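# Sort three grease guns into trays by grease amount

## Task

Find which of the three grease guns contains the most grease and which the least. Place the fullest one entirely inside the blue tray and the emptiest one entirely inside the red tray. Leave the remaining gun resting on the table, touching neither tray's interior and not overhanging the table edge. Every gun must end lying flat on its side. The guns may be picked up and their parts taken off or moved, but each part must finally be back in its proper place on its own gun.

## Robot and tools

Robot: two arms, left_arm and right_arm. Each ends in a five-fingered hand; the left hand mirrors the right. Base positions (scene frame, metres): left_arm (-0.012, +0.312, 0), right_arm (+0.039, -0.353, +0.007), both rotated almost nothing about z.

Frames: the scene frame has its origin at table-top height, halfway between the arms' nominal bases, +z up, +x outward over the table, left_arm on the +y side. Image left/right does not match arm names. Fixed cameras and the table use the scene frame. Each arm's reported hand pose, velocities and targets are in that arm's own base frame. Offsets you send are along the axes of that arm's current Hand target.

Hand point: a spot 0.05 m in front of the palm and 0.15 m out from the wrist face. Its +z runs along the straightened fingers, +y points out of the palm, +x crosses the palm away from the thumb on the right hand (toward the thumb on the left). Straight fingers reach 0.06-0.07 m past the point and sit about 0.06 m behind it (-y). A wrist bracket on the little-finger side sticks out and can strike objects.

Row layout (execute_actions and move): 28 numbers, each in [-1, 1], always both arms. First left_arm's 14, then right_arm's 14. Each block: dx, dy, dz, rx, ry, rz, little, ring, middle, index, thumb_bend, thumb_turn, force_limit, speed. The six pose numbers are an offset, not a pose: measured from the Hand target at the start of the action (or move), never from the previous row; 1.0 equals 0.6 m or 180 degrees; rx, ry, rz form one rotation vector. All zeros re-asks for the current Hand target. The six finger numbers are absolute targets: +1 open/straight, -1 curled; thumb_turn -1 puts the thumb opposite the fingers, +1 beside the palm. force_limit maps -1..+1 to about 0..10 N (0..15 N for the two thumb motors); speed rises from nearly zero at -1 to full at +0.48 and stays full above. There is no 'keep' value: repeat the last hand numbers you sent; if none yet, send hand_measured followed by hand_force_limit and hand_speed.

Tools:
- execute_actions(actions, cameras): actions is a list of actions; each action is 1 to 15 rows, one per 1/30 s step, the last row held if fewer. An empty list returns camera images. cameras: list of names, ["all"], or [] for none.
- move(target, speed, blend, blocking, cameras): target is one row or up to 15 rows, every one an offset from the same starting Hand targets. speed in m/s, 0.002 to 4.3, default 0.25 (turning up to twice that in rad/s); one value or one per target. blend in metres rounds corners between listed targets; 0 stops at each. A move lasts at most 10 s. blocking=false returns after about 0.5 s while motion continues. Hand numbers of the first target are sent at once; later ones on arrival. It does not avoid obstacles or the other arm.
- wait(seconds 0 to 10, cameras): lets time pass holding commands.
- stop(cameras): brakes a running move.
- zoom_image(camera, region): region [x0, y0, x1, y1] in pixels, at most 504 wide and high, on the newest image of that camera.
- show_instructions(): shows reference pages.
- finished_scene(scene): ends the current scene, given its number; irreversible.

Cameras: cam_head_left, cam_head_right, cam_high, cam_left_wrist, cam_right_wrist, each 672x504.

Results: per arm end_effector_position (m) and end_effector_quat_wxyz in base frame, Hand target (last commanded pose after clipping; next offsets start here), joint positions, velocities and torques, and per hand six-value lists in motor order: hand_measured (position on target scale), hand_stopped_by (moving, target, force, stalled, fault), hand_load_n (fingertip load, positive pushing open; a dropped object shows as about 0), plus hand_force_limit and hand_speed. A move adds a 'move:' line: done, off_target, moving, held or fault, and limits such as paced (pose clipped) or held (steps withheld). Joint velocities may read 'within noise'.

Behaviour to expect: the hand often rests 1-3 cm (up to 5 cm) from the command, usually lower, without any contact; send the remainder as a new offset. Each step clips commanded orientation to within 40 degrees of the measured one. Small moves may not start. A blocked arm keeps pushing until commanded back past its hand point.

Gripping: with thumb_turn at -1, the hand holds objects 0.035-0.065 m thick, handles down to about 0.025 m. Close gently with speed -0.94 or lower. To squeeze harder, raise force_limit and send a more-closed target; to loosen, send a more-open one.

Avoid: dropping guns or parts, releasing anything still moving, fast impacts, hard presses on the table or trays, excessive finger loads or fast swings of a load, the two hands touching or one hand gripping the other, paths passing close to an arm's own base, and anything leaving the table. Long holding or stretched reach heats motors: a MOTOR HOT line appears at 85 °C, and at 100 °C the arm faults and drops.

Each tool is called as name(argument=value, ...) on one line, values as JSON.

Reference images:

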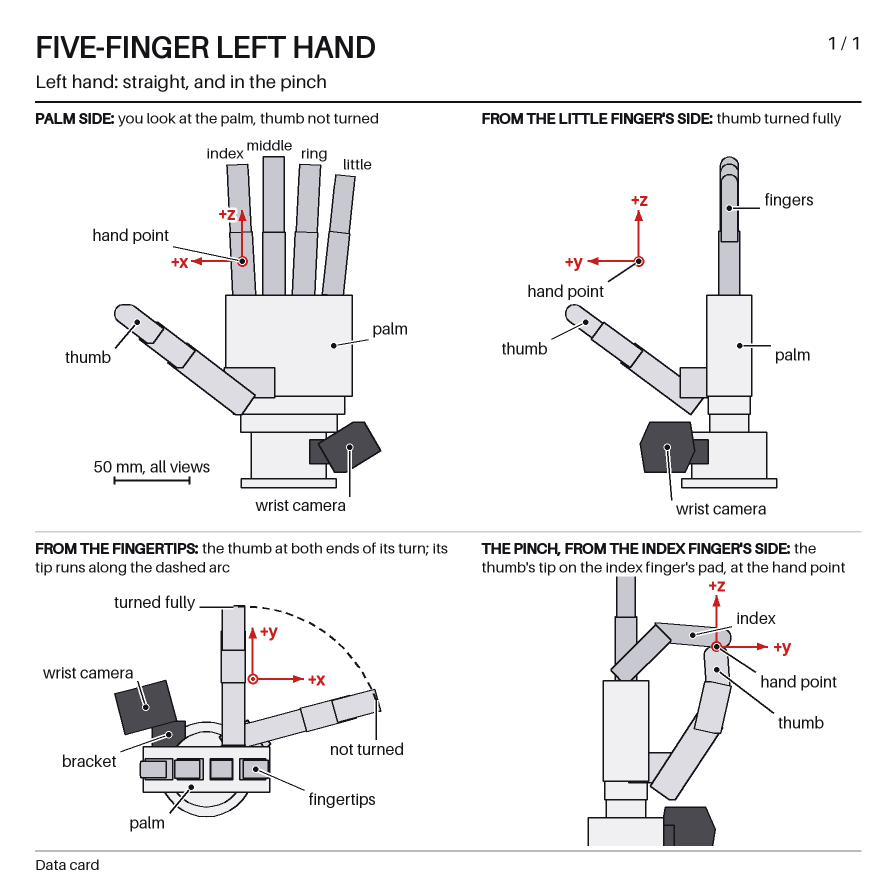

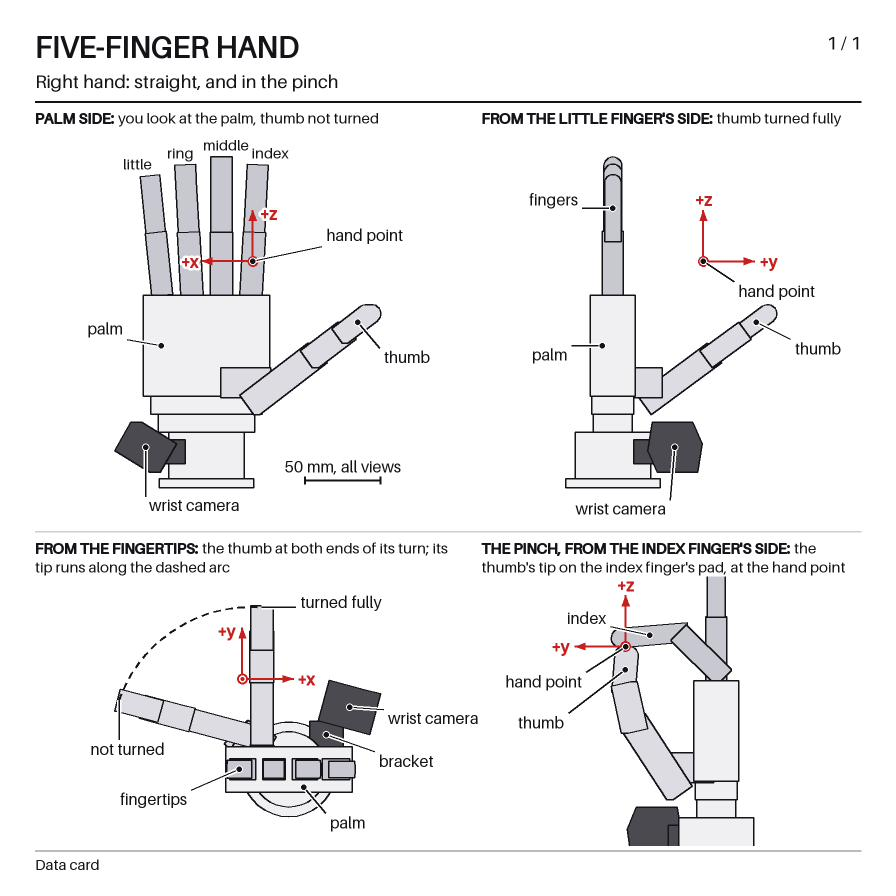

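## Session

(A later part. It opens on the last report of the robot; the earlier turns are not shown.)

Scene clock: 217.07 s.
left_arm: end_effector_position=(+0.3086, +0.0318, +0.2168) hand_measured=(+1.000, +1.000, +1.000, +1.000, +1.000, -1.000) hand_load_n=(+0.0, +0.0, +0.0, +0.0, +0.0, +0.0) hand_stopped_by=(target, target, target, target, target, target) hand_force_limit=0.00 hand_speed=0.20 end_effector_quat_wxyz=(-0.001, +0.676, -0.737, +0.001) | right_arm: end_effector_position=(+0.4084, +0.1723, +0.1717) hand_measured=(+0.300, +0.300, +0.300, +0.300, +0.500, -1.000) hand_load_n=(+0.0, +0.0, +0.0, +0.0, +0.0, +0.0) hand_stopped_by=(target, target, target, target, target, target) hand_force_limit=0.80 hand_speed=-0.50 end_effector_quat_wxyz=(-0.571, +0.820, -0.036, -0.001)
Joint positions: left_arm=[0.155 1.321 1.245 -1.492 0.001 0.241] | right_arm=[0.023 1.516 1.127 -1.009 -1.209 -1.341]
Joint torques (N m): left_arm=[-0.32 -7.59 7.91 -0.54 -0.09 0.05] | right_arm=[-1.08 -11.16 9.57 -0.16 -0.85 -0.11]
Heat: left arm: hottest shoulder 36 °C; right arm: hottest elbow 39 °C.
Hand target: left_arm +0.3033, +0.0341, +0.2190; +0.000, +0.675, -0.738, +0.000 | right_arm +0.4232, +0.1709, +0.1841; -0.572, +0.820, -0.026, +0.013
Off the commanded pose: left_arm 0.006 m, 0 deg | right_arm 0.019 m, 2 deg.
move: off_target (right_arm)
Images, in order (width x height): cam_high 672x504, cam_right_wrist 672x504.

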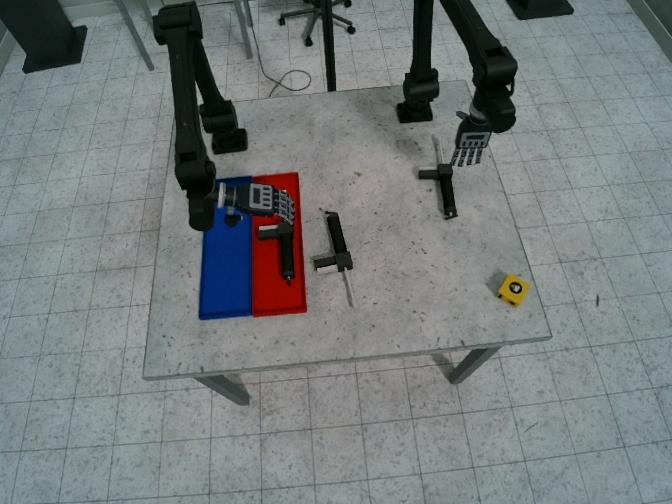

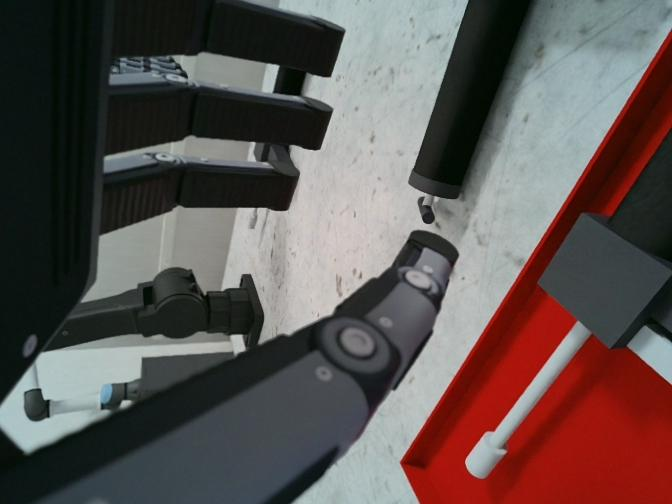

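move(target=[[0, 0, 0, 0, 0, 0, 1, 1, 1, 1, 1, -1, 0, 0.2, 0.132, -0.0595, 0.2731, -0.0003, -0.038, -0.014, 1, 1, 0.3, 0.3, 0.5, -1, 0, -0.5]], speed=0.25, cameras=["cam_right_wrist"])

Scene clock: 219.83 s.
left_arm: end_effector_position=(+0.3086, +0.0318, +0.2168) hand_measured=(+1.000, +1.000, +1.000, +1.000, +1.000, -1.000) hand_load_n=(+0.0, +0.0, +0.0, +0.0, +0.0, +0.0) hand_stopped_by=(target, target, target, target, target, target) hand_force_limit=0.00 hand_speed=0.20 end_effector_quat_wxyz=(-0.001, +0.676, -0.737, +0.001) | right_arm: end_effector_position=(+0.4937, +0.3269, +0.1540) hand_measured=(+1.000, +1.000, +0.300, +0.300, +0.500, -1.000) hand_load_n=(+0.0, +0.0, +0.0, +0.0, +0.0, +0.0) hand_stopped_by=(target, target, target, target, target, target) hand_force_limit=0.00 hand_speed=-0.50 end_effector_quat_wxyz=(-0.568, +0.822, +0.021, -0.037)
Joint positions: left_arm=[0.155 1.321 1.245 -1.492 0.001 0.241] | right_arm=[0.304 1.805 1.426 -0.676 -1.156 -0.977]
Joint torques (N m): left_arm=[-0.15 -7.77 7.87 -0.53 -0.09 0.01] | right_arm=[-0.73 -15.5 9.94 1.37 -0.54 0.1]
Heat: left arm: hottest shoulder 36 °C; right arm: hottest elbow 39 °C.
Hand target: left_arm +0.3033, +0.0341, +0.2190; +0.000, +0.675, -0.738, +0.000 | right_arm +0.5116, +0.3322, +0.1602; -0.571, +0.820, +0.026, -0.023
Off the commanded pose: left_arm 0.006 m, 0 deg | right_arm 0.020 m, 2 deg.
move: off_target (right_arm)
Images, in order (width x height): cam_right_wrist 672x504.

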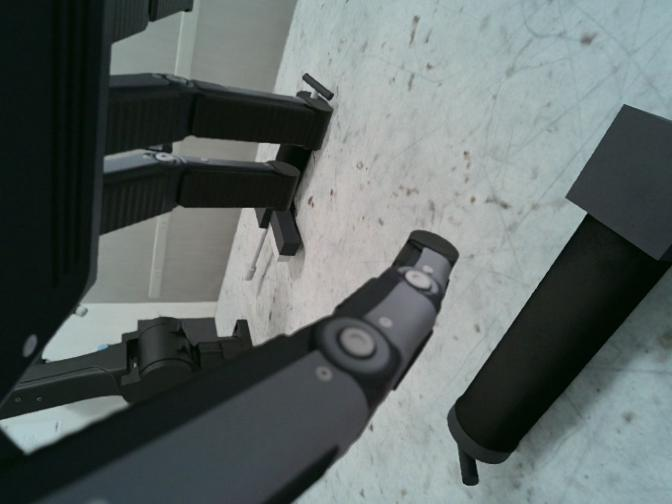

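move(target=[[0, 0, 0, 0, 0, 0, 1, 1, 1, 1, 1, -1, 0, 0.2, -0.005, 0.15, 0.0502, 0, 0, 0, 1, 1, 0.3, 0.3, 0.5, -1, 0, -0.5]], speed=0.15, cameras=["cam_right_wrist"])

Scene clock: 221.37 s.
left_arm: end_effector_position=(+0.3086, +0.0318, +0.2168) hand_measured=(+1.000, +1.000, +1.000, +1.000, +1.000, -1.000) hand_load_n=(+0.0, +0.0, +0.0, +0.0, +0.0, +0.0) hand_stopped_by=(target, target, target, target, target, target) hand_force_limit=0.00 hand_speed=0.20 end_effector_quat_wxyz=(-0.001, +0.676, -0.737, +0.001) | right_arm: end_effector_position=(+0.5074, +0.3312, +0.0762) hand_measured=(+1.000, +1.000, +0.300, +0.300, +0.500, -1.000) hand_load_n=(+0.0, +0.0, +0.0, +0.0, +0.0, +0.0) hand_stopped_by=(target, target, target, target, target, target) hand_force_limit=0.00 hand_speed=-0.50 end_effector_quat_wxyz=(-0.573, +0.819, +0.031, -0.022)
Joint positions: left_arm=[0.155 1.321 1.245 -1.492 0.001 0.241] | right_arm=[0.304 1.915 1.358 -0.459 -1.156 -0.976]
Joint torques (N m): left_arm=[-0.32 -7.77 7.97 -0.59 -0.12 0] | right_arm=[-1.03 -16.85 5.89 1.44 -0.59 0]
Heat: left arm: hottest shoulder 36 °C; right arm: hottest elbow 39 °C.
Hand target: left_arm +0.3033, +0.0341, +0.2190; +0.000, +0.675, -0.738, +0.000 | right_arm +0.5081, +0.3290, +0.0654; -0.571, +0.820, +0.026, -0.023
Off the commanded pose: left_arm 0.006 m, 0 deg | right_arm 0.011 m, 1 deg.
move: off_target (right_arm)
Images, in order (width x height): cam_right_wrist 672x504.

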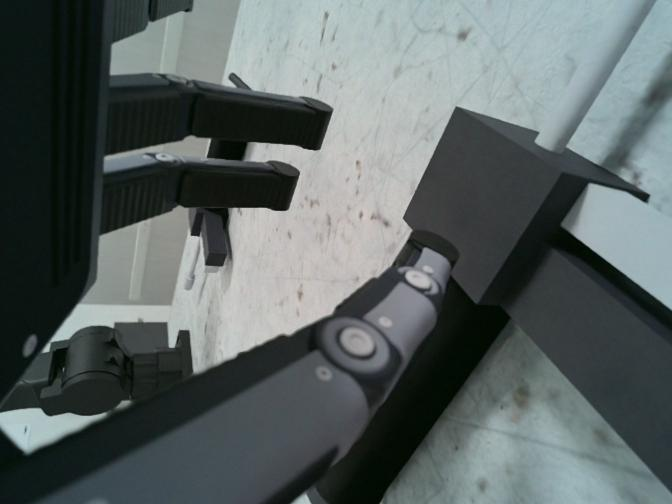

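move(target=[[0, 0, 0, 0, 0, 0, 1, 1, 1, 1, 1, -1, 0, 0.2, 0, 0.0465, 0.0085, 0, 0, 0, 1, 1, 0.3, 0.3, 0.5, -1, 0, -0.5]], speed=0.1, cameras=["cam_right_wrist"])

Scene clock: 222.60 s.
left_arm: end_effector_position=(+0.3086, +0.0318, +0.2168) hand_measured=(+1.000, +1.000, +1.000, +1.000, +1.000, -1.000) hand_load_n=(+0.0, +0.0, +0.0, +0.0, +0.0, +0.0) hand_stopped_by=(target, target, target, target, target, target) hand_force_limit=0.00 hand_speed=0.20 end_effector_quat_wxyz=(-0.001, +0.676, -0.737, +0.001) | right_arm: end_effector_position=(+0.5092, +0.3270, +0.0557) hand_measured=(+1.000, +1.000, +0.300, +0.300, +0.500, -1.000) hand_load_n=(+0.0, +0.0, +0.0, +0.0, +0.0, +0.0) hand_stopped_by=(target, target, target, target, target, target) hand_force_limit=0.00 hand_speed=-0.50 end_effector_quat_wxyz=(-0.574, +0.818, +0.030, -0.020)
Joint positions: left_arm=[0.155 1.321 1.245 -1.492 0.001 0.241] | right_arm=[0.296 1.944 1.34 -0.414 -1.16 -0.981]
Joint torques (N m): left_arm=[0.03 -7.65 7.95 -0.57 -0.09 0.03] | right_arm=[-0.97 -16.15 5.38 1.39 -0.56 -0.12]
Heat: left arm: hottest shoulder 36 °C; right arm: hottest elbow 39 °C.
Hand target: left_arm +0.3033, +0.0341, +0.2190; +0.000, +0.675, -0.738, +0.000 | right_arm +0.5082, +0.3242, +0.0375; -0.571, +0.820, +0.026, -0.023
Off the commanded pose: left_arm 0.006 m, 0 deg | right_arm 0.019 m, 1 deg.
move: off_target (right_arm)
Images, in order (width x height): cam_right_wrist 672x504.

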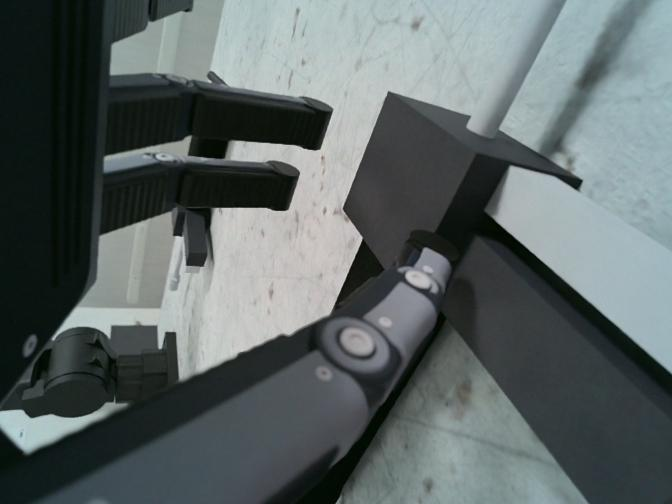

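move(target=[[0, 0, 0, 0, 0, 0, 1, 1, 1, 1, 1, -1, 0, 0.2, 0, 0.0395, 0.0105, 0, 0, 0, 1, 1, 0.3, 0.3, 0.5, -1, 0, -0.5]], speed=0.08, cameras=["cam_right_wrist"])

Scene clock: 223.57 s.
left_arm: end_effector_position=(+0.3086, +0.0318, +0.2168) hand_measured=(+1.000, +1.000, +1.000, +1.000, +1.000, -1.000) hand_load_n=(+0.0, +0.0, +0.0, +0.0, +0.0, +0.0) hand_stopped_by=(target, target, target, target, target, target) hand_force_limit=0.00 hand_speed=0.20 end_effector_quat_wxyz=(-0.001, +0.676, -0.737, +0.001) | right_arm: end_effector_position=(+0.5109, +0.3264, +0.0477) hand_measured=(+1.000, +1.000, +0.300, +0.300, +0.500, -1.000) hand_load_n=(+0.0, +0.0, +0.0, +0.0, -1.5, +2.0) hand_stopped_by=(target, target, target, target, target, target) hand_force_limit=0.00 hand_speed=-0.50 end_effector_quat_wxyz=(-0.579, +0.814, +0.036, -0.014)
Joint positions: left_arm=[0.155 1.321 1.245 -1.492 0.001 0.241] | right_arm=[0.292 1.956 1.328 -0.377 -1.17 -0.986]
Joint torques (N m): left_arm=[0.03 -7.71 7.91 -0.65 -0.1 0.01] | right_arm=[-1.03 -14.21 4.85 1.61 -0.24 -0.18]
Heat: left arm: hottest shoulder 36 °C; right arm: hottest elbow 39 °C.
Hand target: left_arm +0.3033, +0.0341, +0.2190; +0.000, +0.675, -0.738, +0.000 | right_arm +0.5082, +0.3219, +0.0130; -0.571, +0.820, +0.026, -0.023
Off the commanded pose: left_arm 0.006 m, 0 deg | right_arm 0.035 m, 2 deg.
move: off_target (right_arm)
Images, in order (width x height): cam_right_wrist 672x504.

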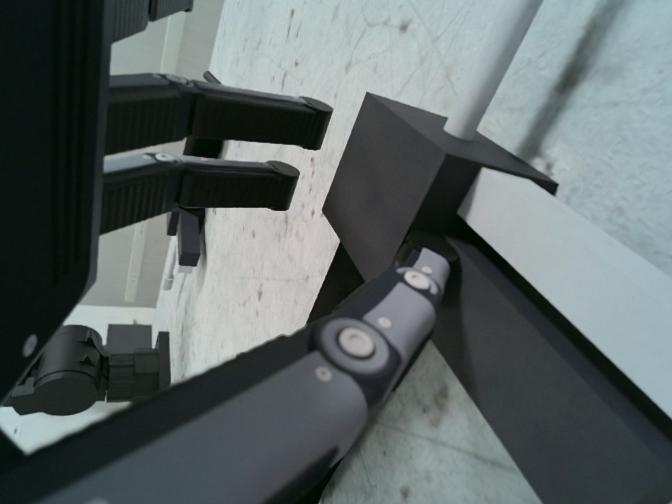

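move(target=[[0, 0, 0, 0, 0, 0, 1, 1, 1, 1, 1, -1, 0, 0.2, 0, -0.08, -0.022, 0, 0, 0, 1, 1, 0.3, 0.3, 0.5, -1, 0, -0.5],[0, 0, 0, 0, 0, 0, 1, 1, 1, 1, 1, -1, 0, 0.2, -0.045, -0.0836, -0.0228, 0, 0, 0, 1, 1, 0.3, 0.3, 0.5, -1, 0, -0.5]], speed=0.1, cameras=["cam_right_wrist"])

Scene clock: 225.97 s.
left_arm: end_effector_position=(+0.3086, +0.0318, +0.2168) hand_measured=(+1.000, +1.000, +1.000, +1.000, +1.000, -1.000) hand_load_n=(+0.0, +0.0, +0.0, +0.0, +0.0, +0.0) hand_stopped_by=(target, target, target, target, target, target) hand_force_limit=0.00 hand_speed=0.20 end_effector_quat_wxyz=(-0.001, +0.676, -0.737, +0.001) | right_arm: end_effector_position=(+0.4852, +0.3219, +0.0684) hand_measured=(+1.000, +1.000, +0.300, +0.300, +0.500, -1.000) hand_load_n=(+0.0, +0.0, +0.0, +0.0, +0.0, +0.0) hand_stopped_by=(target, target, target, target, target, target) hand_force_limit=0.00 hand_speed=-0.50 end_effector_quat_wxyz=(-0.572, +0.819, +0.027, -0.022)
Joint positions: left_arm=[0.155 1.321 1.245 -1.492 0.001 0.241] | right_arm=[0.3 1.872 1.267 -0.411 -1.154 -0.97]
Joint torques (N m): left_arm=[-0.26 -7.53 7.94 -0.55 -0.08 0] | right_arm=[-0.15 -17.26 5.33 1.5 -0.52 0.07]
Heat: left arm: hottest shoulder 36 °C; right arm: hottest elbow 39 °C.
Hand target: left_arm +0.3033, +0.0341, +0.2190; +0.000, +0.675, -0.738, +0.000 | right_arm +0.4813, +0.3245, +0.0650; -0.571, +0.820, +0.026, -0.023
Off the commanded pose: left_arm 0.006 m, 0 deg | right_arm 0.006 m, 0 deg.
move: done
Images, in order (width x height): cam_right_wrist 672x504.

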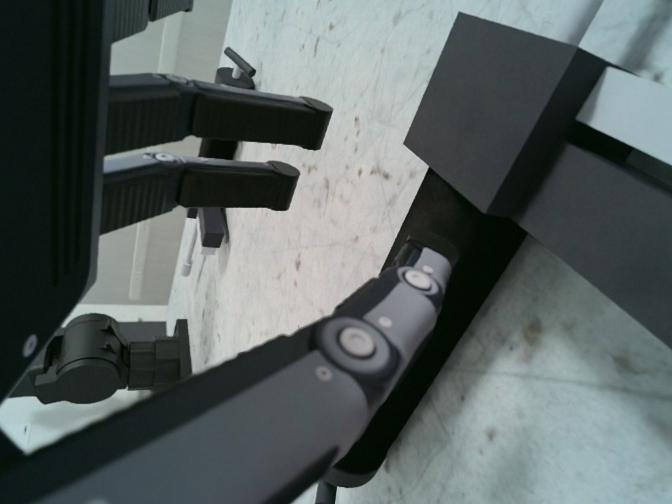

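move(target=[[0, 0, 0, 0, 0, 0, 1, 1, 1, 1, 1, -1, 0, 0.2, 0.0054, 0.0437, 0.0158, 0, 0, 0, 1, 1, 0.3, 0.3, 0.5, -1, 0, -0.5]], speed=0.1, cameras=["cam_right_wrist"])

Scene clock: 227.27 s.
left_arm: end_effector_position=(+0.3086, +0.0318, +0.2168) hand_measured=(+1.000, +1.000, +1.000, +1.000, +1.000, -1.000) hand_load_n=(+0.0, +0.0, +0.0, +0.0, +0.0, +0.0) hand_stopped_by=(target, target, target, target, target, target) hand_force_limit=0.00 hand_speed=0.20 end_effector_quat_wxyz=(-0.001, +0.676, -0.737, +0.001) | right_arm: end_effector_position=(+0.4885, +0.3229, +0.0515) hand_measured=(+1.000, +1.000, +0.300, +0.300, +0.500, -1.000) hand_load_n=(+0.0, +0.0, +0.0, +0.0, +0.0, +0.0) hand_stopped_by=(target, target, target, target, target, target) hand_force_limit=0.00 hand_speed=-0.50 end_effector_quat_wxyz=(-0.574, +0.818, +0.032, -0.015)
Joint positions: left_arm=[0.155 1.321 1.245 -1.492 0.001 0.241] | right_arm=[0.3 1.9 1.254 -0.353 -1.154 -0.97]
Joint torques (N m): left_arm=[-0.32 -7.77 7.94 -0.61 -0.1 0.04] | right_arm=[-0.26 -15.62 5.29 1.47 -0.54 0.04]
Heat: left arm: hottest shoulder 36 °C; right arm: hottest elbow 39 °C.
Hand target: left_arm +0.3033, +0.0341, +0.2190; +0.000, +0.675, -0.738, +0.000 | right_arm +0.4844, +0.3246, +0.0372; -0.571, +0.820, +0.026, -0.023
Off the commanded pose: left_arm 0.006 m, 0 deg | right_arm 0.015 m, 1 deg.
move: off_target (right_arm)
Images, in order (width x height): cam_right_wrist 672x504.

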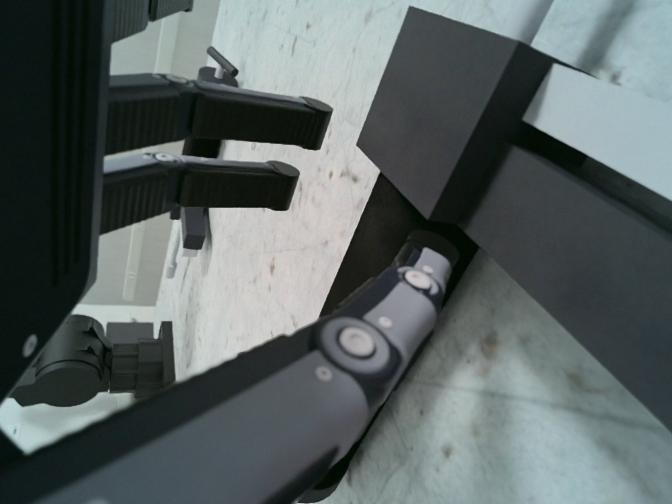

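move(target=[[0, 0, 0, 0, 0, 0, 1, 1, 1, 1, 1, -1, 0, 0.2, 0, 0.038, 0.0125, 0, 0, 0, 1, 1, 0.3, 0.3, 0.5, -1, 0, -0.5]], speed=0.08, cameras=["cam_right_wrist"])

Scene clock: 228.43 s.
left_arm: end_effector_position=(+0.3086, +0.0318, +0.2168) hand_measured=(+1.000, +1.000, +1.000, +1.000, +1.000, -1.000) hand_load_n=(+0.0, +0.0, +0.0, +0.0, +0.0, +0.0) hand_stopped_by=(target, target, target, target, target, target) hand_force_limit=0.00 hand_speed=0.20 end_effector_quat_wxyz=(-0.001, +0.676, -0.737, +0.001) | right_arm: end_effector_position=(+0.4882, +0.3228, +0.0269) hand_measured=(+1.000, +1.000, +0.300, +0.300, +0.500, -1.000) hand_load_n=(+0.0, +0.5, +0.0, +0.0, +0.0, +0.0) hand_stopped_by=(target, target, target, target, target, target) hand_force_limit=0.00 hand_speed=-0.50 end_effector_quat_wxyz=(-0.574, +0.818, +0.031, -0.017)
Joint positions: left_arm=[0.155 1.321 1.245 -1.492 0.001 0.241] | right_arm=[0.3 1.941 1.24 -0.301 -1.154 -0.97]
Joint torques (N m): left_arm=[-0.09 -7.71 7.9 -0.47 -0.07 0.02] | right_arm=[-0.44 -15.85 5.07 1.46 -0.58 0.01]
Heat: left arm: hottest shoulder 36 °C; right arm: hottest elbow 39 °C.
Hand target: left_arm +0.3033, +0.0341, +0.2190; +0.000, +0.675, -0.738, +0.000 | right_arm +0.4843, +0.3237, +0.0132; -0.571, +0.820, +0.026, -0.023
Off the commanded pose: left_arm 0.006 m, 0 deg | right_arm 0.014 m, 1 deg.
move: off_target (right_arm)
Images, in order (width x height): cam_right_wrist 672x504.

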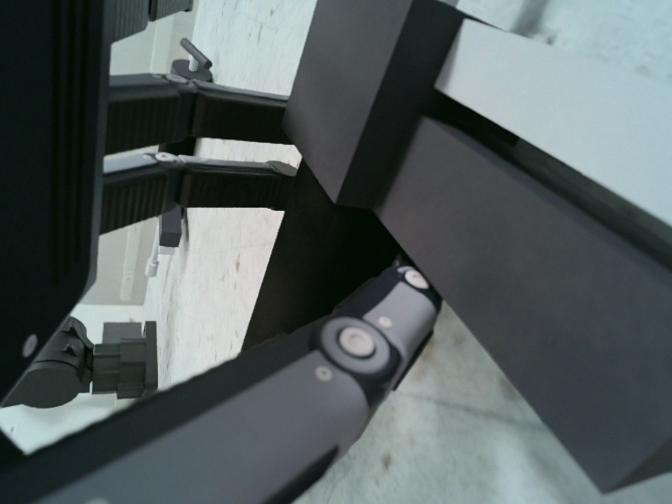

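move(target=[[0, 0, 0, 0, 0, 0, 1, 1, 1, 1, 1, -1, 0, 0.2, 0, 0, 0, 0, 0, 0, 1, 1, -0.4, -0.4, -0.3, -1, 0.2, -0.9],[0, 0, 0, 0, 0, 0, 1, 1, 1, 1, 1, -1, 0, 0.2, 0, 0, 0, 0, 0, 0, 1, 1, -0.5, -0.5, -0.4, -1, 0.8, -0.93],[0, 0, 0, 0, 0, 0, 1, 1, 1, 1, 1, -1, 0, 0.2, 0, -0.08, -0.029, 0, 0, 0, 1, 1, -0.5, -0.5, -0.4, -1, 0.8, -0.93],[0, 0, 0, 0, 0, 0, 1, 1, 1, 1, 1, -1, 0, 0.2, 0, -0.08, -0.029, 0, 0, 0, 1, 1, -0.56, -0.56, -0.46, -1, 0.9, -0.93]], speed=0.06, cameras=["cam_right_wrist", "cam_high"])

zoom_image(camera="cam_high", region=[290, 200, 380, 320])

Scene clock: 235.20 s.
left_arm: end_effector_position=(+0.3086, +0.0318, +0.2168) hand_measured=(+1.000, +1.000, +1.000, +1.000, +1.000, -1.000) hand_load_n=(+0.0, +0.0, +0.0, +0.0, +0.0, +0.0) hand_stopped_by=(target, target, target, target, target, target) hand_force_limit=0.00 hand_speed=0.20 end_effector_quat_wxyz=(-0.001, +0.676, -0.737, +0.001) | right_arm: end_effector_position=(+0.4770, +0.3217, +0.0577) hand_measured=(+1.000, +1.000, -0.276, -0.316, +0.208, -1.000) hand_load_n=(+0.0, -0.5, +13.0, +9.5, +13.5, +0.0) hand_stopped_by=(target, target, force, force, force, target) hand_force_limit=0.90 hand_speed=-0.93 end_effector_quat_wxyz=(-0.570, +0.821, +0.027, -0.025)
Joint positions: left_arm=[0.155 1.321 1.245 -1.492 0.001 0.241] | right_arm=[0.305 1.875 1.24 -0.39 -1.15 -0.973]
Joint torques (N m): left_arm=[-0.5 -7.47 8.02 -0.59 -0.08 -0.01] | right_arm=[-0.79 -16.67 7.73 0.43 -0.73 0.08]
Heat: left arm: hottest shoulder 36 °C; right arm: hottest elbow 39 °C.
Hand target: left_arm +0.3033, +0.0341, +0.2190; +0.000, +0.675, -0.738, +0.000 | right_arm +0.4846, +0.3241, +0.0643; -0.571, +0.820, +0.026, -0.023
Off the commanded pose: left_arm 0.006 m, 0 deg | right_arm 0.010 m, 0 deg.
move: done; target 2's new numbers were sent with right_arm's hand 0.015 m and 1 deg from that target
Images, in order (width x height): cam_high 672x504, cam_right_wrist 672x504.

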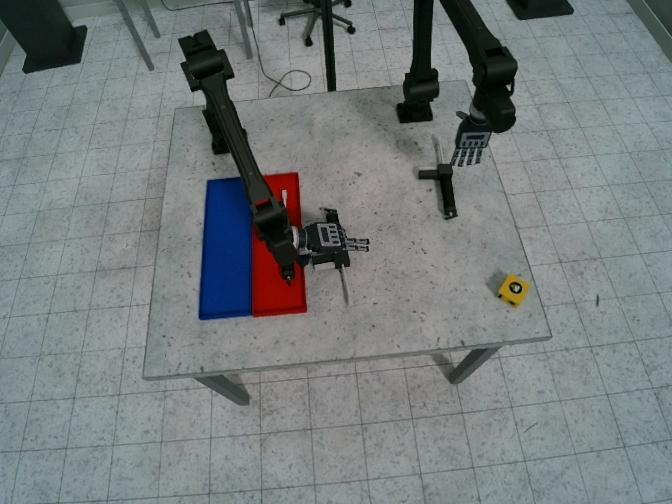

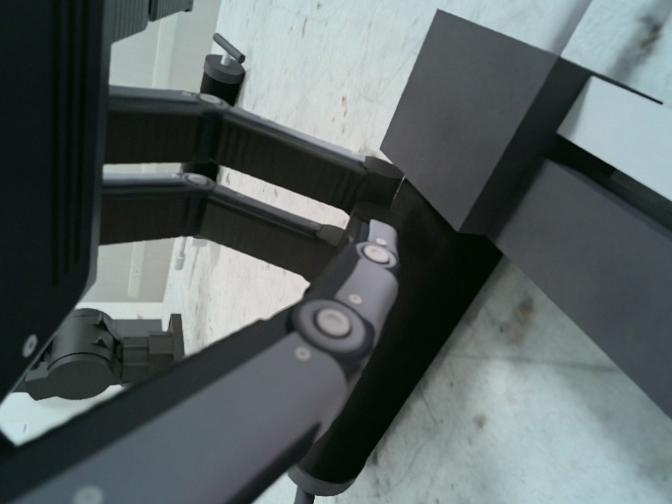

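Scaled by 4.200.

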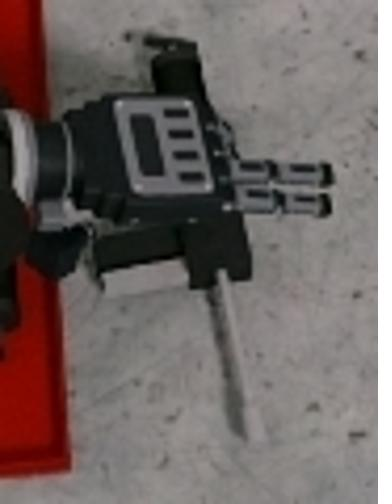

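move(target=[[0, 0, 0, 0, 0, 0, 1, 1, 1, 1, 1, -1, 0, 0.2, 0, 0, 0, 0, 0, 0, 1, 1, 0.3, 0.3, 0.5, -1, 0, -0.3],[0, 0, 0, 0, 0, 0, 1, 1, 1, 1, 1, -1, 0, 0.2, 0, 0.075, 0.0275, 0, 0, 0, 1, 1, 0.3, 0.3, 0.5, -1, 0, -0.3],[0, 0, 0, 0, 0, 0, 1, 1, 1, 1, 1, -1, 0, 0.2, 0, 0.1, 0.0367, 0, 0, 0, 1, 1, 0.3, 0.3, 0.5, -1, 0, -0.3]], speed=0.08, cameras=["cam_right_wrist"])

Scene clock: 237.93 s.
left_arm: end_effector_position=(+0.3086, +0.0318, +0.2168) hand_measured=(+1.000, +1.000, +1.000, +1.000, +1.000, -1.000) hand_load_n=(+0.0, +0.0, +0.0, +0.0, +0.0, +0.0) hand_stopped_by=(target, target, target, target, target, target) hand_force_limit=0.00 hand_speed=0.20 end_effector_quat_wxyz=(-0.001, +0.676, -0.737, +0.001) | right_arm: end_effector_position=(+0.4853, +0.3253, +0.0190) hand_measured=(+1.000, +1.000, +0.300, +0.300, +0.500, -1.000) hand_load_n=(-0.5, -0.5, +0.0, +0.0, -0.5, +1.0) hand_stopped_by=(target, target, target, target, target, target) hand_force_limit=0.00 hand_speed=-0.30 end_effector_quat_wxyz=(-0.576, +0.817, +0.028, -0.022)
Joint positions: left_arm=[0.155 1.321 1.245 -1.492 0.001 0.241] | right_arm=[0.304 1.956 1.233 -0.276 -1.161 -0.956]
Joint torques (N m): left_arm=[-0.38 -7.59 7.87 -0.58 -0.1 0] | right_arm=[-0.67 -15.15 5.03 1.62 -0.27 -0.13]
Heat: left arm: hottest shoulder 36 °C; right arm: hottest elbow 39 °C.
Hand target: left_arm +0.3033, +0.0341, +0.2190; +0.000, +0.675, -0.738, +0.000 | right_arm +0.4841, +0.3240, +0.0003; -0.571, +0.820, +0.026, -0.023
Off the commanded pose: left_arm 0.006 m, 0 deg | right_arm 0.019 m, 1 deg.
move: off_target (right_arm)
Images, in order (width x height): cam_right_wrist 672x504.

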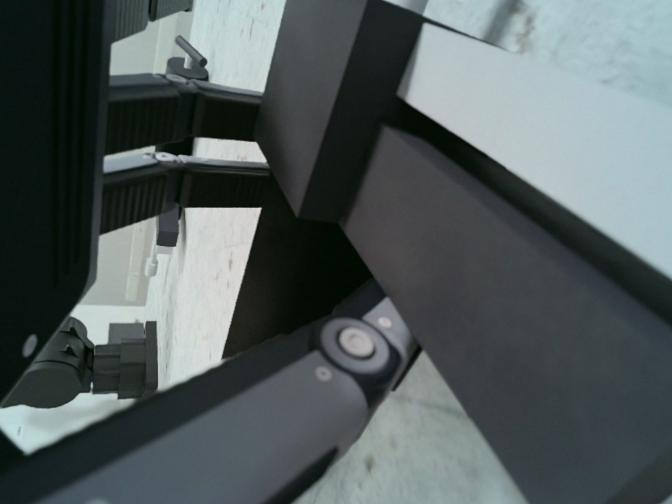

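move(target=[[0, 0, 0, 0, 0, 0, 1, 1, 1, 1, 1, -1, 0, 0.2, -0.014, 0, 0, 0, 0, 0, 1, 1, 0.3, 0.3, 0.5, -1, 0, -0.3]], speed=0.08, cameras=["cam_right_wrist", "cam_high"])

zoom_image(camera="cam_high", region=[290, 200, 380, 320])

Scene clock: 239.00 s.
left_arm: end_effector_position=(+0.3086, +0.0318, +0.2168) hand_measured=(+1.000, +1.000, +1.000, +1.000, +1.000, -1.000) hand_load_n=(+0.0, +0.0, +0.0, +0.0, +0.0, +0.0) hand_stopped_by=(target, target, target, target, target, target) hand_force_limit=0.00 hand_speed=0.20 end_effector_quat_wxyz=(-0.001, +0.676, -0.737, +0.001) | right_arm: end_effector_position=(+0.4842, +0.3250, +0.0183) hand_measured=(+1.000, +1.000, +0.300, +0.300, +0.500, -1.000) hand_load_n=(-0.5, +0.0, +0.0, +0.0, -2.0, +0.0) hand_stopped_by=(target, target, target, target, target, target) hand_force_limit=0.00 hand_speed=-0.30 end_effector_quat_wxyz=(-0.578, +0.815, +0.033, -0.015)
Joint positions: left_arm=[0.155 1.321 1.245 -1.492 0.001 0.241] | right_arm=[0.304 1.95 1.217 -0.248 -1.161 -0.955]
Joint torques (N m): left_arm=[0.15 -7.82 7.92 -0.55 -0.11 0.04] | right_arm=[-0.44 -15.91 4.1 1.24 -0.17 -0.06]
Heat: left arm: hottest shoulder 36 °C; right arm: hottest elbow 39 °C.
Hand target: left_arm +0.3033, +0.0341, +0.2190; +0.000, +0.675, -0.738, +0.000 | right_arm +0.4757, +0.3234, +0.0004; -0.571, +0.820, +0.026, -0.023
Off the commanded pose: left_arm 0.006 m, 0 deg | right_arm 0.020 m, 2 deg.
move: off_target (right_arm)
Images, in order (width x height): cam_high 672x504, cam_right_wrist 672x504.

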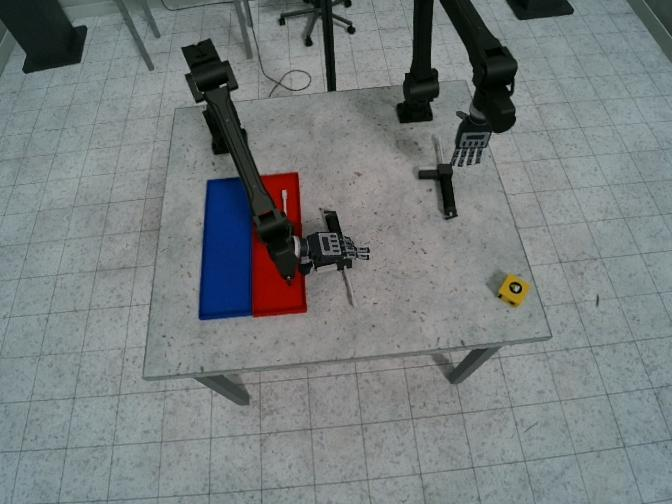

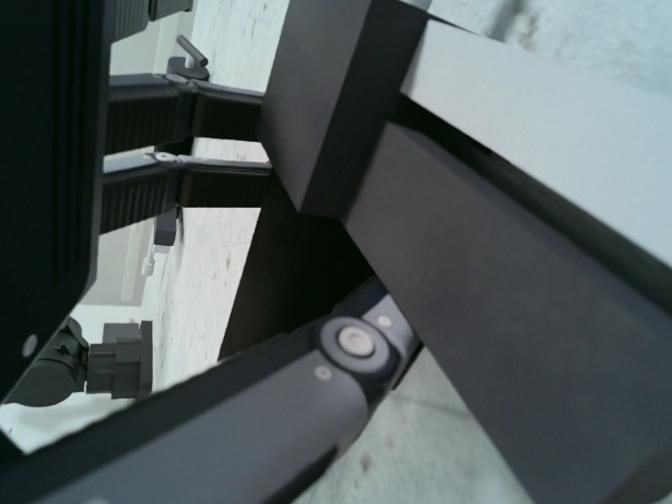

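Scaled by 4.200.

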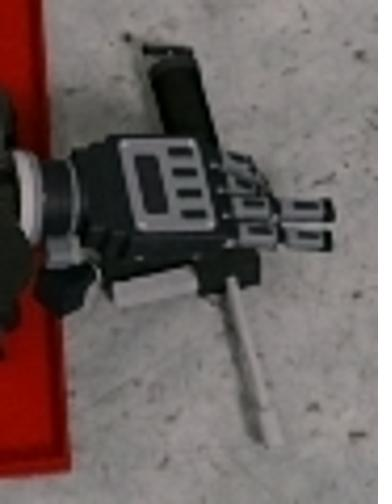

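move(target=[[0, 0, 0, 0, 0, 0, 1, 1, 1, 1, 1, -1, 0, 0.2, 0, 0, 0, 0, 0, 0, 1, 1, -0.4, -0.4, -0.3, -1, 0.2, -0.9],[0, 0, 0, 0, 0, 0, 1, 1, 1, 1, 1, -1, 0, 0.2, 0, 0, 0, 0, 0, 0, 1, 1, -0.5, -0.5, -0.4, -1, 0.8, -0.93]], speed=0.06, cameras=["cam_right_wrist", "cam_high"])

zoom_image(camera="cam_high", region=[290, 200, 380, 320])

Scene clock: 241.00 s.
left_arm: end_effector_position=(+0.3086, +0.0318, +0.2168) hand_measured=(+1.000, +1.000, +1.000, +1.000, +1.000, -1.000) hand_load_n=(+0.0, +0.0, +0.0, +0.0, +0.0, +0.0) hand_stopped_by=(target, target, target, target, target, target) hand_force_limit=0.00 hand_speed=0.20 end_effector_quat_wxyz=(-0.001, +0.676, -0.737, +0.001) | right_arm: end_effector_position=(+0.4829, +0.3259, +0.0166) hand_measured=(+1.000, +1.000, +0.102, +0.038, +0.418, -1.000) hand_load_n=(+0.0, +0.0, +9.5, +6.0, +14.5, +1.5) hand_stopped_by=(target, target, force, force, force, target) hand_force_limit=0.80 hand_speed=-0.93 end_effector_quat_wxyz=(-0.577, +0.816, +0.034, -0.015)
Joint positions: left_arm=[0.155 1.321 1.245 -1.492 0.001 0.241] | right_arm=[0.307 1.95 1.213 -0.244 -1.156 -0.956]
Joint torques (N m): left_arm=[-0.44 -7.65 7.9 -0.55 -0.1 0.01] | right_arm=[-0.62 -15.91 4.37 1.17 -0.37 -0.05]
Heat: left arm: hottest shoulder 36 °C; right arm: hottest elbow 39 °C.
Hand target: left_arm +0.3033, +0.0341, +0.2190; +0.000, +0.675, -0.738, +0.000 | right_arm +0.4756, +0.3233, +0.0003; -0.571, +0.820, +0.026, -0.024
Off the commanded pose: left_arm 0.006 m, 0 deg | right_arm 0.018 m, 2 deg.
move: off_target (right_arm); target 2's new numbers were sent with right_arm's hand 0.018 m and 1 deg from that target
Images, in order (width x height): cam_high 672x504, cam_right_wrist 672x504.

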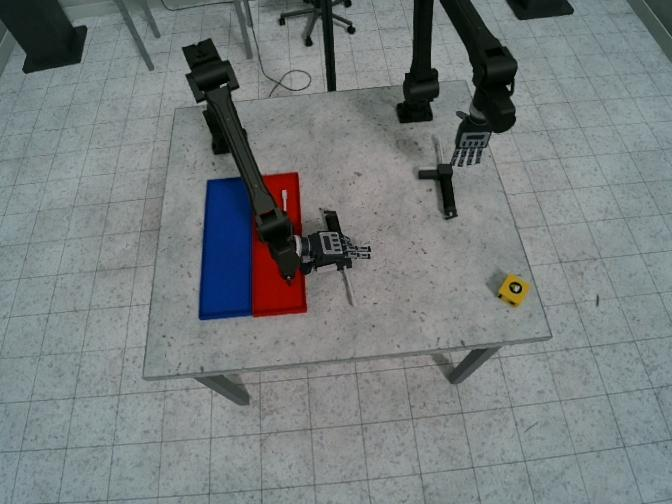

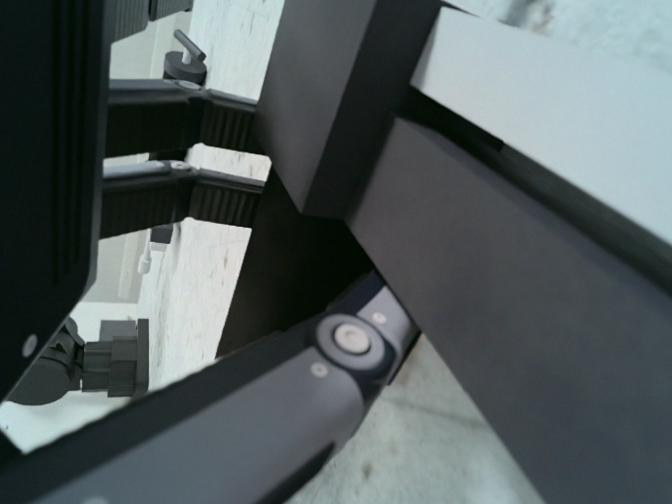

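Scaled by 4.200.

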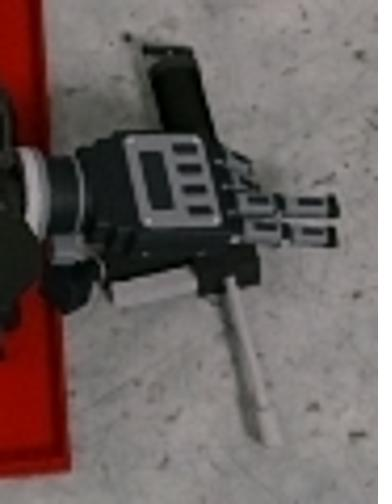

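move(target=[[0, 0, 0, 0, 0, 0, 1, 1, 1, 1, 1, -1, 0, 0.2, 0, -0.05, -0.018, 0, 0, 0, 1, 1, -0.5, -0.5, -0.4, -1, 0.8, -0.93],[0, 0, 0, 0, 0, 0, 1, 1, 1, 1, 1, -1, 0, 0.2, 0, -0.05, -0.018, 0, 0, 0, 1, 1, -0.56, -0.56, -0.46, -1, 1.0, -0.93],[0, 0, 0, 0, 0, 0, 1, 1, 1, 1, 1, -1, 0, 0.2, 0, -0.219, -0.08, 0, 0, 0, 1, 1, -0.56, -0.56, -0.46, -1, 1.0, -0.93]], speed=0.08, cameras=["cam_right_wrist", "cam_high"])

Scene clock: 245.37 s.
left_arm: end_effector_position=(+0.3086, +0.0318, +0.2168) hand_measured=(+1.000, +1.000, +1.000, +1.000, +1.000, -1.000) hand_load_n=(+0.0, +0.0, +0.5, +0.0, -0.5, +0.0) hand_stopped_by=(target, target, target, target, target, target) hand_force_limit=0.00 hand_speed=0.20 end_effector_quat_wxyz=(-0.001, +0.676, -0.737, +0.001) | right_arm: end_effector_position=(+0.4516, +0.3127, +0.0906) hand_measured=(+1.000, +1.000, +0.098, +0.028, +0.422, -1.000) hand_load_n=(+0.0, +0.0, +7.5, +8.5, +17.0, +0.0) hand_stopped_by=(target, target, force, force, force, target) hand_force_limit=1.00 hand_speed=-0.93 end_effector_quat_wxyz=(-0.553, +0.831, +0.001, -0.056)
Joint positions: left_arm=[0.155 1.321 1.245 -1.492 0.001 0.241] | right_arm=[0.307 1.792 1.237 -0.557 -1.13 -0.973]
Joint torques (N m): left_arm=[-0.44 -7.82 8.01 -0.59 -0.11 0.02] | right_arm=[-0.73 -19.49 11.28 0.42 -1.49 0.13]
Heat: left arm: hottest shoulder 36 °C; right arm: hottest elbow 39 °C.
Hand target: left_arm +0.3033, +0.0341, +0.2190; +0.000, +0.675, -0.738, +0.000 | right_arm +0.4768, +0.3239, +0.1403; -0.571, +0.820, +0.026, -0.023
Off the commanded pose: left_arm 0.006 m, 0 deg | right_arm 0.057 m, 5 deg.
move: off_target (right_arm); target 2's new numbers were sent with right_arm's hand 0.015 m and 1 deg from that target
Images, in order (width x height): cam_high 672x504, cam_right_wrist 672x504.

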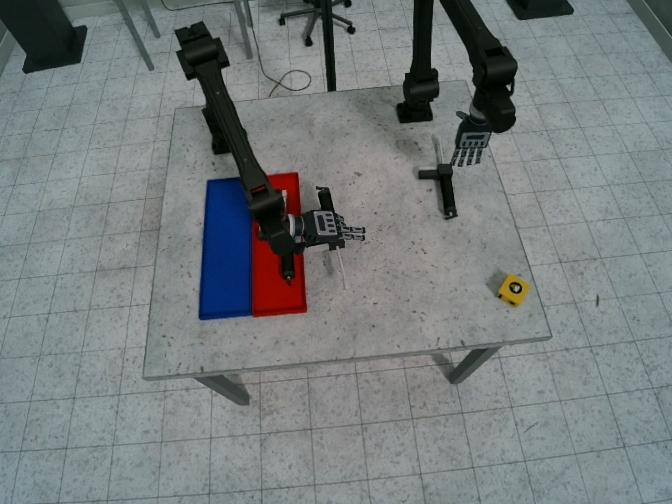

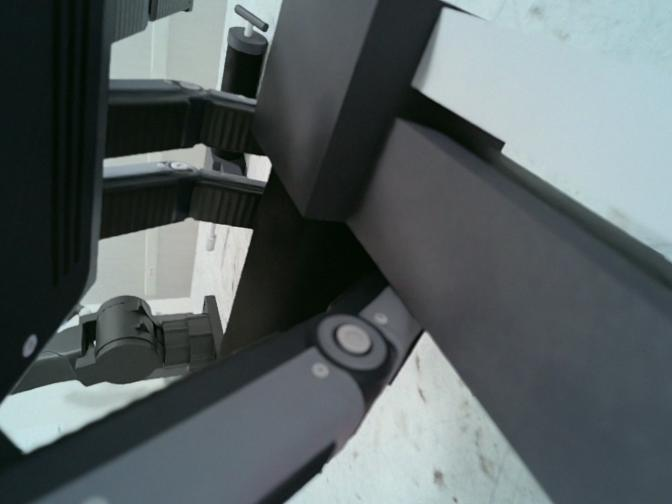

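move(target=[[0, 0, 0, 0, 0, 0, 1, 1, 1, 1, 1, -1, 0, 0.2, -0.1037, -0.0968, 0.2177, 0.0044, 0.5104, 0.1885, 1, 1, -0.56, -0.56, -0.46, -1, 1.0, -0.93]], speed=0.2, cameras=["cam_right_wrist", "cam_high"])

zoom_image(camera="cam_high", region=[280, 120, 480, 280])

Scene clock: 250.90 s.
left_arm: end_effector_position=(+0.3086, +0.0318, +0.2168) hand_measured=(+1.000, +1.000, +1.000, +1.000, +1.000, -1.000) hand_load_n=(+0.0, +0.0, +0.0, +0.0, +0.0, +0.0) hand_stopped_by=(target, target, target, target, target, target) hand_force_limit=0.00 hand_speed=0.20 end_effector_quat_wxyz=(-0.001, +0.676, -0.737, +0.001) | right_arm: end_effector_position=(+0.3865, +0.4303, +0.1004) hand_measured=(+1.000, +1.000, +0.098, +0.028, +0.422, -1.000) hand_load_n=(+0.0, +0.0, +7.0, +8.5, +17.0, +1.0) hand_stopped_by=(target, target, force, force, force, target) hand_force_limit=1.00 hand_speed=-0.93 end_effector_quat_wxyz=(-0.349, +0.595, -0.587, +0.424)
Joint positions: left_arm=[0.155 1.321 1.245 -1.492 0.001 0.241] | right_arm=[1.068 1.633 1.037 -0.227 0.999 0.633]
Joint torques (N m): left_arm=[-0.26 -7.94 7.86 -0.46 -0.11 0.01] | right_arm=[-0.44 -15.21 12.01 1.21 1.43 0.14]
Heat: left arm: hottest shoulder 36 °C; right arm: hottest elbow 39 °C.
Hand target: left_arm +0.3033, +0.0341, +0.2190; +0.000, +0.675, -0.738, +0.000 | right_arm +0.4048, +0.4617, +0.1500; -0.392, +0.558, -0.601, +0.416
Off the commanded pose: left_arm 0.006 m, 0 deg | right_arm 0.062 m, 7 deg.
move: off_target (right_arm)
Images, in order (width x height): cam_high 672x504, cam_right_wrist 672x504.

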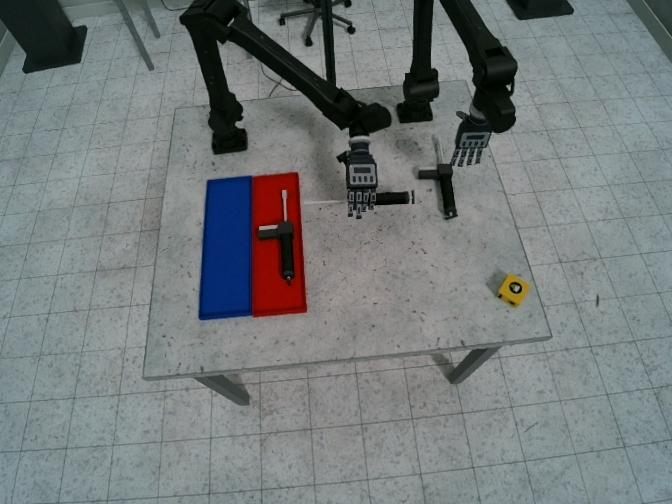

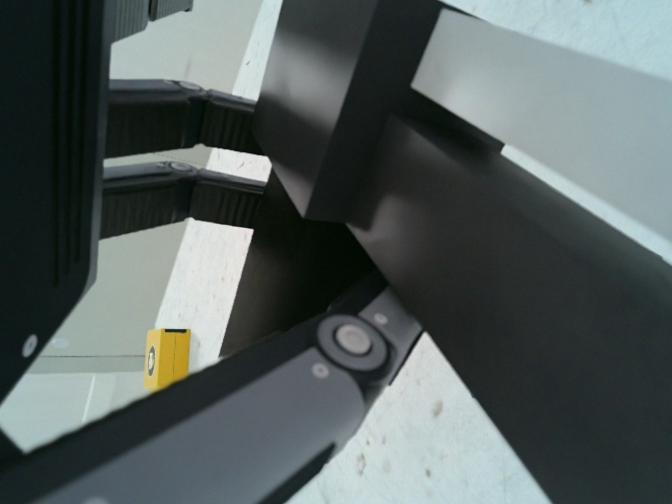

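Scaled by 2.520.

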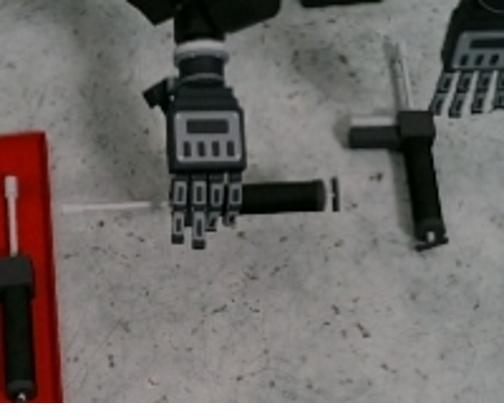

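move(target=[[0, 0, 0, 0, 0, 0, 1, 1, 1, 1, 1, -1, 0, 0.2, 0.012, 0.0944, 0.0324, 0, 0, 0, 1, 1, -0.56, -0.56, -0.46, -1, 1.0, -0.93]], speed=0.08)

Scene clock: 252.57 s.
left_arm: end_effector_position=(+0.3086, +0.0318, +0.2168) hand_measured=(+1.000, +1.000, +1.000, +1.000, +1.000, -1.000) hand_load_n=(+0.0, +0.0, +0.0, +0.0, +0.0, +0.0) hand_stopped_by=(target, target, target, target, target, target) hand_force_limit=0.00 hand_speed=0.20 end_effector_quat_wxyz=(-0.001, +0.676, -0.737, +0.001) | right_arm: end_effector_position=(+0.3943, +0.4446, +0.0653) hand_measured=(+1.000, +1.000, +0.098, +0.028, +0.422, -1.000) hand_load_n=(+0.0, +0.0, +7.0, +8.5, +17.0, +1.0) hand_stopped_by=(target, target, force, force, force, target) hand_force_limit=1.00 hand_speed=-0.93 end_effector_quat_wxyz=(-0.362, +0.586, -0.591, +0.420)
Joint positions: left_arm=[0.155 1.321 1.245 -1.492 0.001 0.241] | right_arm=[1.068 1.722 1.028 -0.098 0.999 0.635]
Joint torques (N m): left_arm=[-0.26 -7.71 7.99 -0.54 -0.1 0.04] | right_arm=[-0.85 -16.38 6.79 2.66 1.31 0.11]
Heat: left arm: hottest elbow 36 °C; right arm: hottest elbow 39 °C.
Hand target: left_arm +0.3033, +0.0341, +0.2190; +0.000, +0.675, -0.738, +0.000 | right_arm +0.4030, +0.4551, +0.0899; -0.392, +0.558, -0.601, +0.415
Off the commanded pose: left_arm 0.006 m, 0 deg | right_arm 0.028 m, 5 deg.
move: off_target (right_arm)

move(target=[[0, 0, 0, 0, 0, 0, 1, 1, 1, 1, 1, -1, 0, 0.2, 0, 0.0548, 0.018, 0, 0, 0, 1, 1, -0.56, -0.56, -0.46, -1, 1.0, -0.93]], speed=0.06, cameras=["cam_high"])

zoom_image(camera="cam_high", region=[280, 120, 480, 280])

Scene clock: 253.93 s.
left_arm: end_effector_position=(+0.3086, +0.0318, +0.2168) hand_measured=(+1.000, +1.000, +1.000, +1.000, +1.000, -1.000) hand_load_n=(+0.0, +0.0, +0.0, +0.0, +0.0, +0.0) hand_stopped_by=(target, target, target, target, target, target) hand_force_limit=0.00 hand_speed=0.20 end_effector_quat_wxyz=(-0.001, +0.676, -0.737, +0.001) | right_arm: end_effector_position=(+0.3936, +0.4433, +0.0304) hand_measured=(+1.000, +1.000, +0.098, +0.028, +0.422, -1.000) hand_load_n=(+0.0, +0.0, +7.0, +8.5, +17.0, +1.0) hand_stopped_by=(target, target, force, force, force, target) hand_force_limit=1.00 hand_speed=-0.93 end_effector_quat_wxyz=(-0.360, +0.587, -0.591, +0.421)
Joint positions: left_arm=[0.155 1.321 1.245 -1.492 0.001 0.241] | right_arm=[1.068 1.785 0.999 -0.009 0.999 0.635]
Joint torques (N m): left_arm=[-0.38 -7.77 7.88 -0.58 -0.09 0.01] | right_arm=[-0.56 -16.85 6.34 2.69 1.39 0.14]
Heat: left arm: hottest shoulder 35 °C; right arm: hottest elbow 39 °C.
Hand target: left_arm +0.3033, +0.0341, +0.2190; +0.000, +0.675, -0.738, +0.000 | right_arm +0.4018, +0.4556, +0.0556; -0.393, +0.558, -0.601, +0.415
Off the commanded pose: left_arm 0.006 m, 0 deg | right_arm 0.029 m, 5 deg.
move: off_target (right_arm)
Images, in order (width x height): cam_high 672x504.

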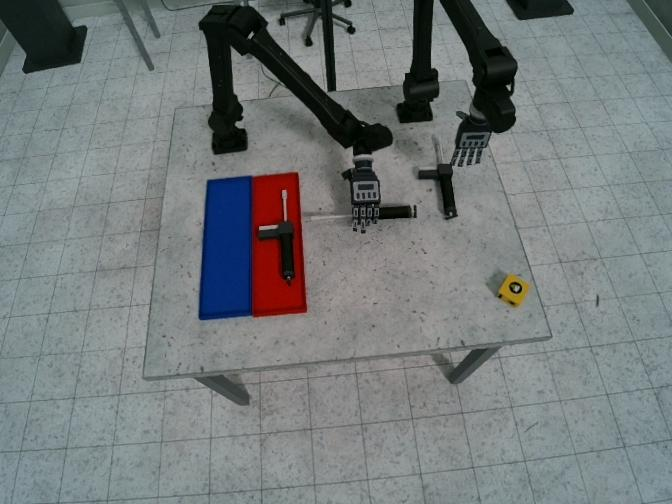

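Scaled by 2.520.

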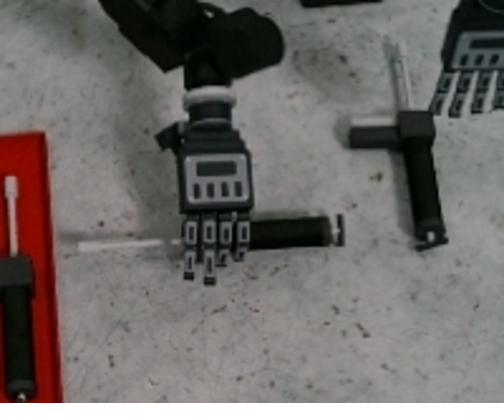

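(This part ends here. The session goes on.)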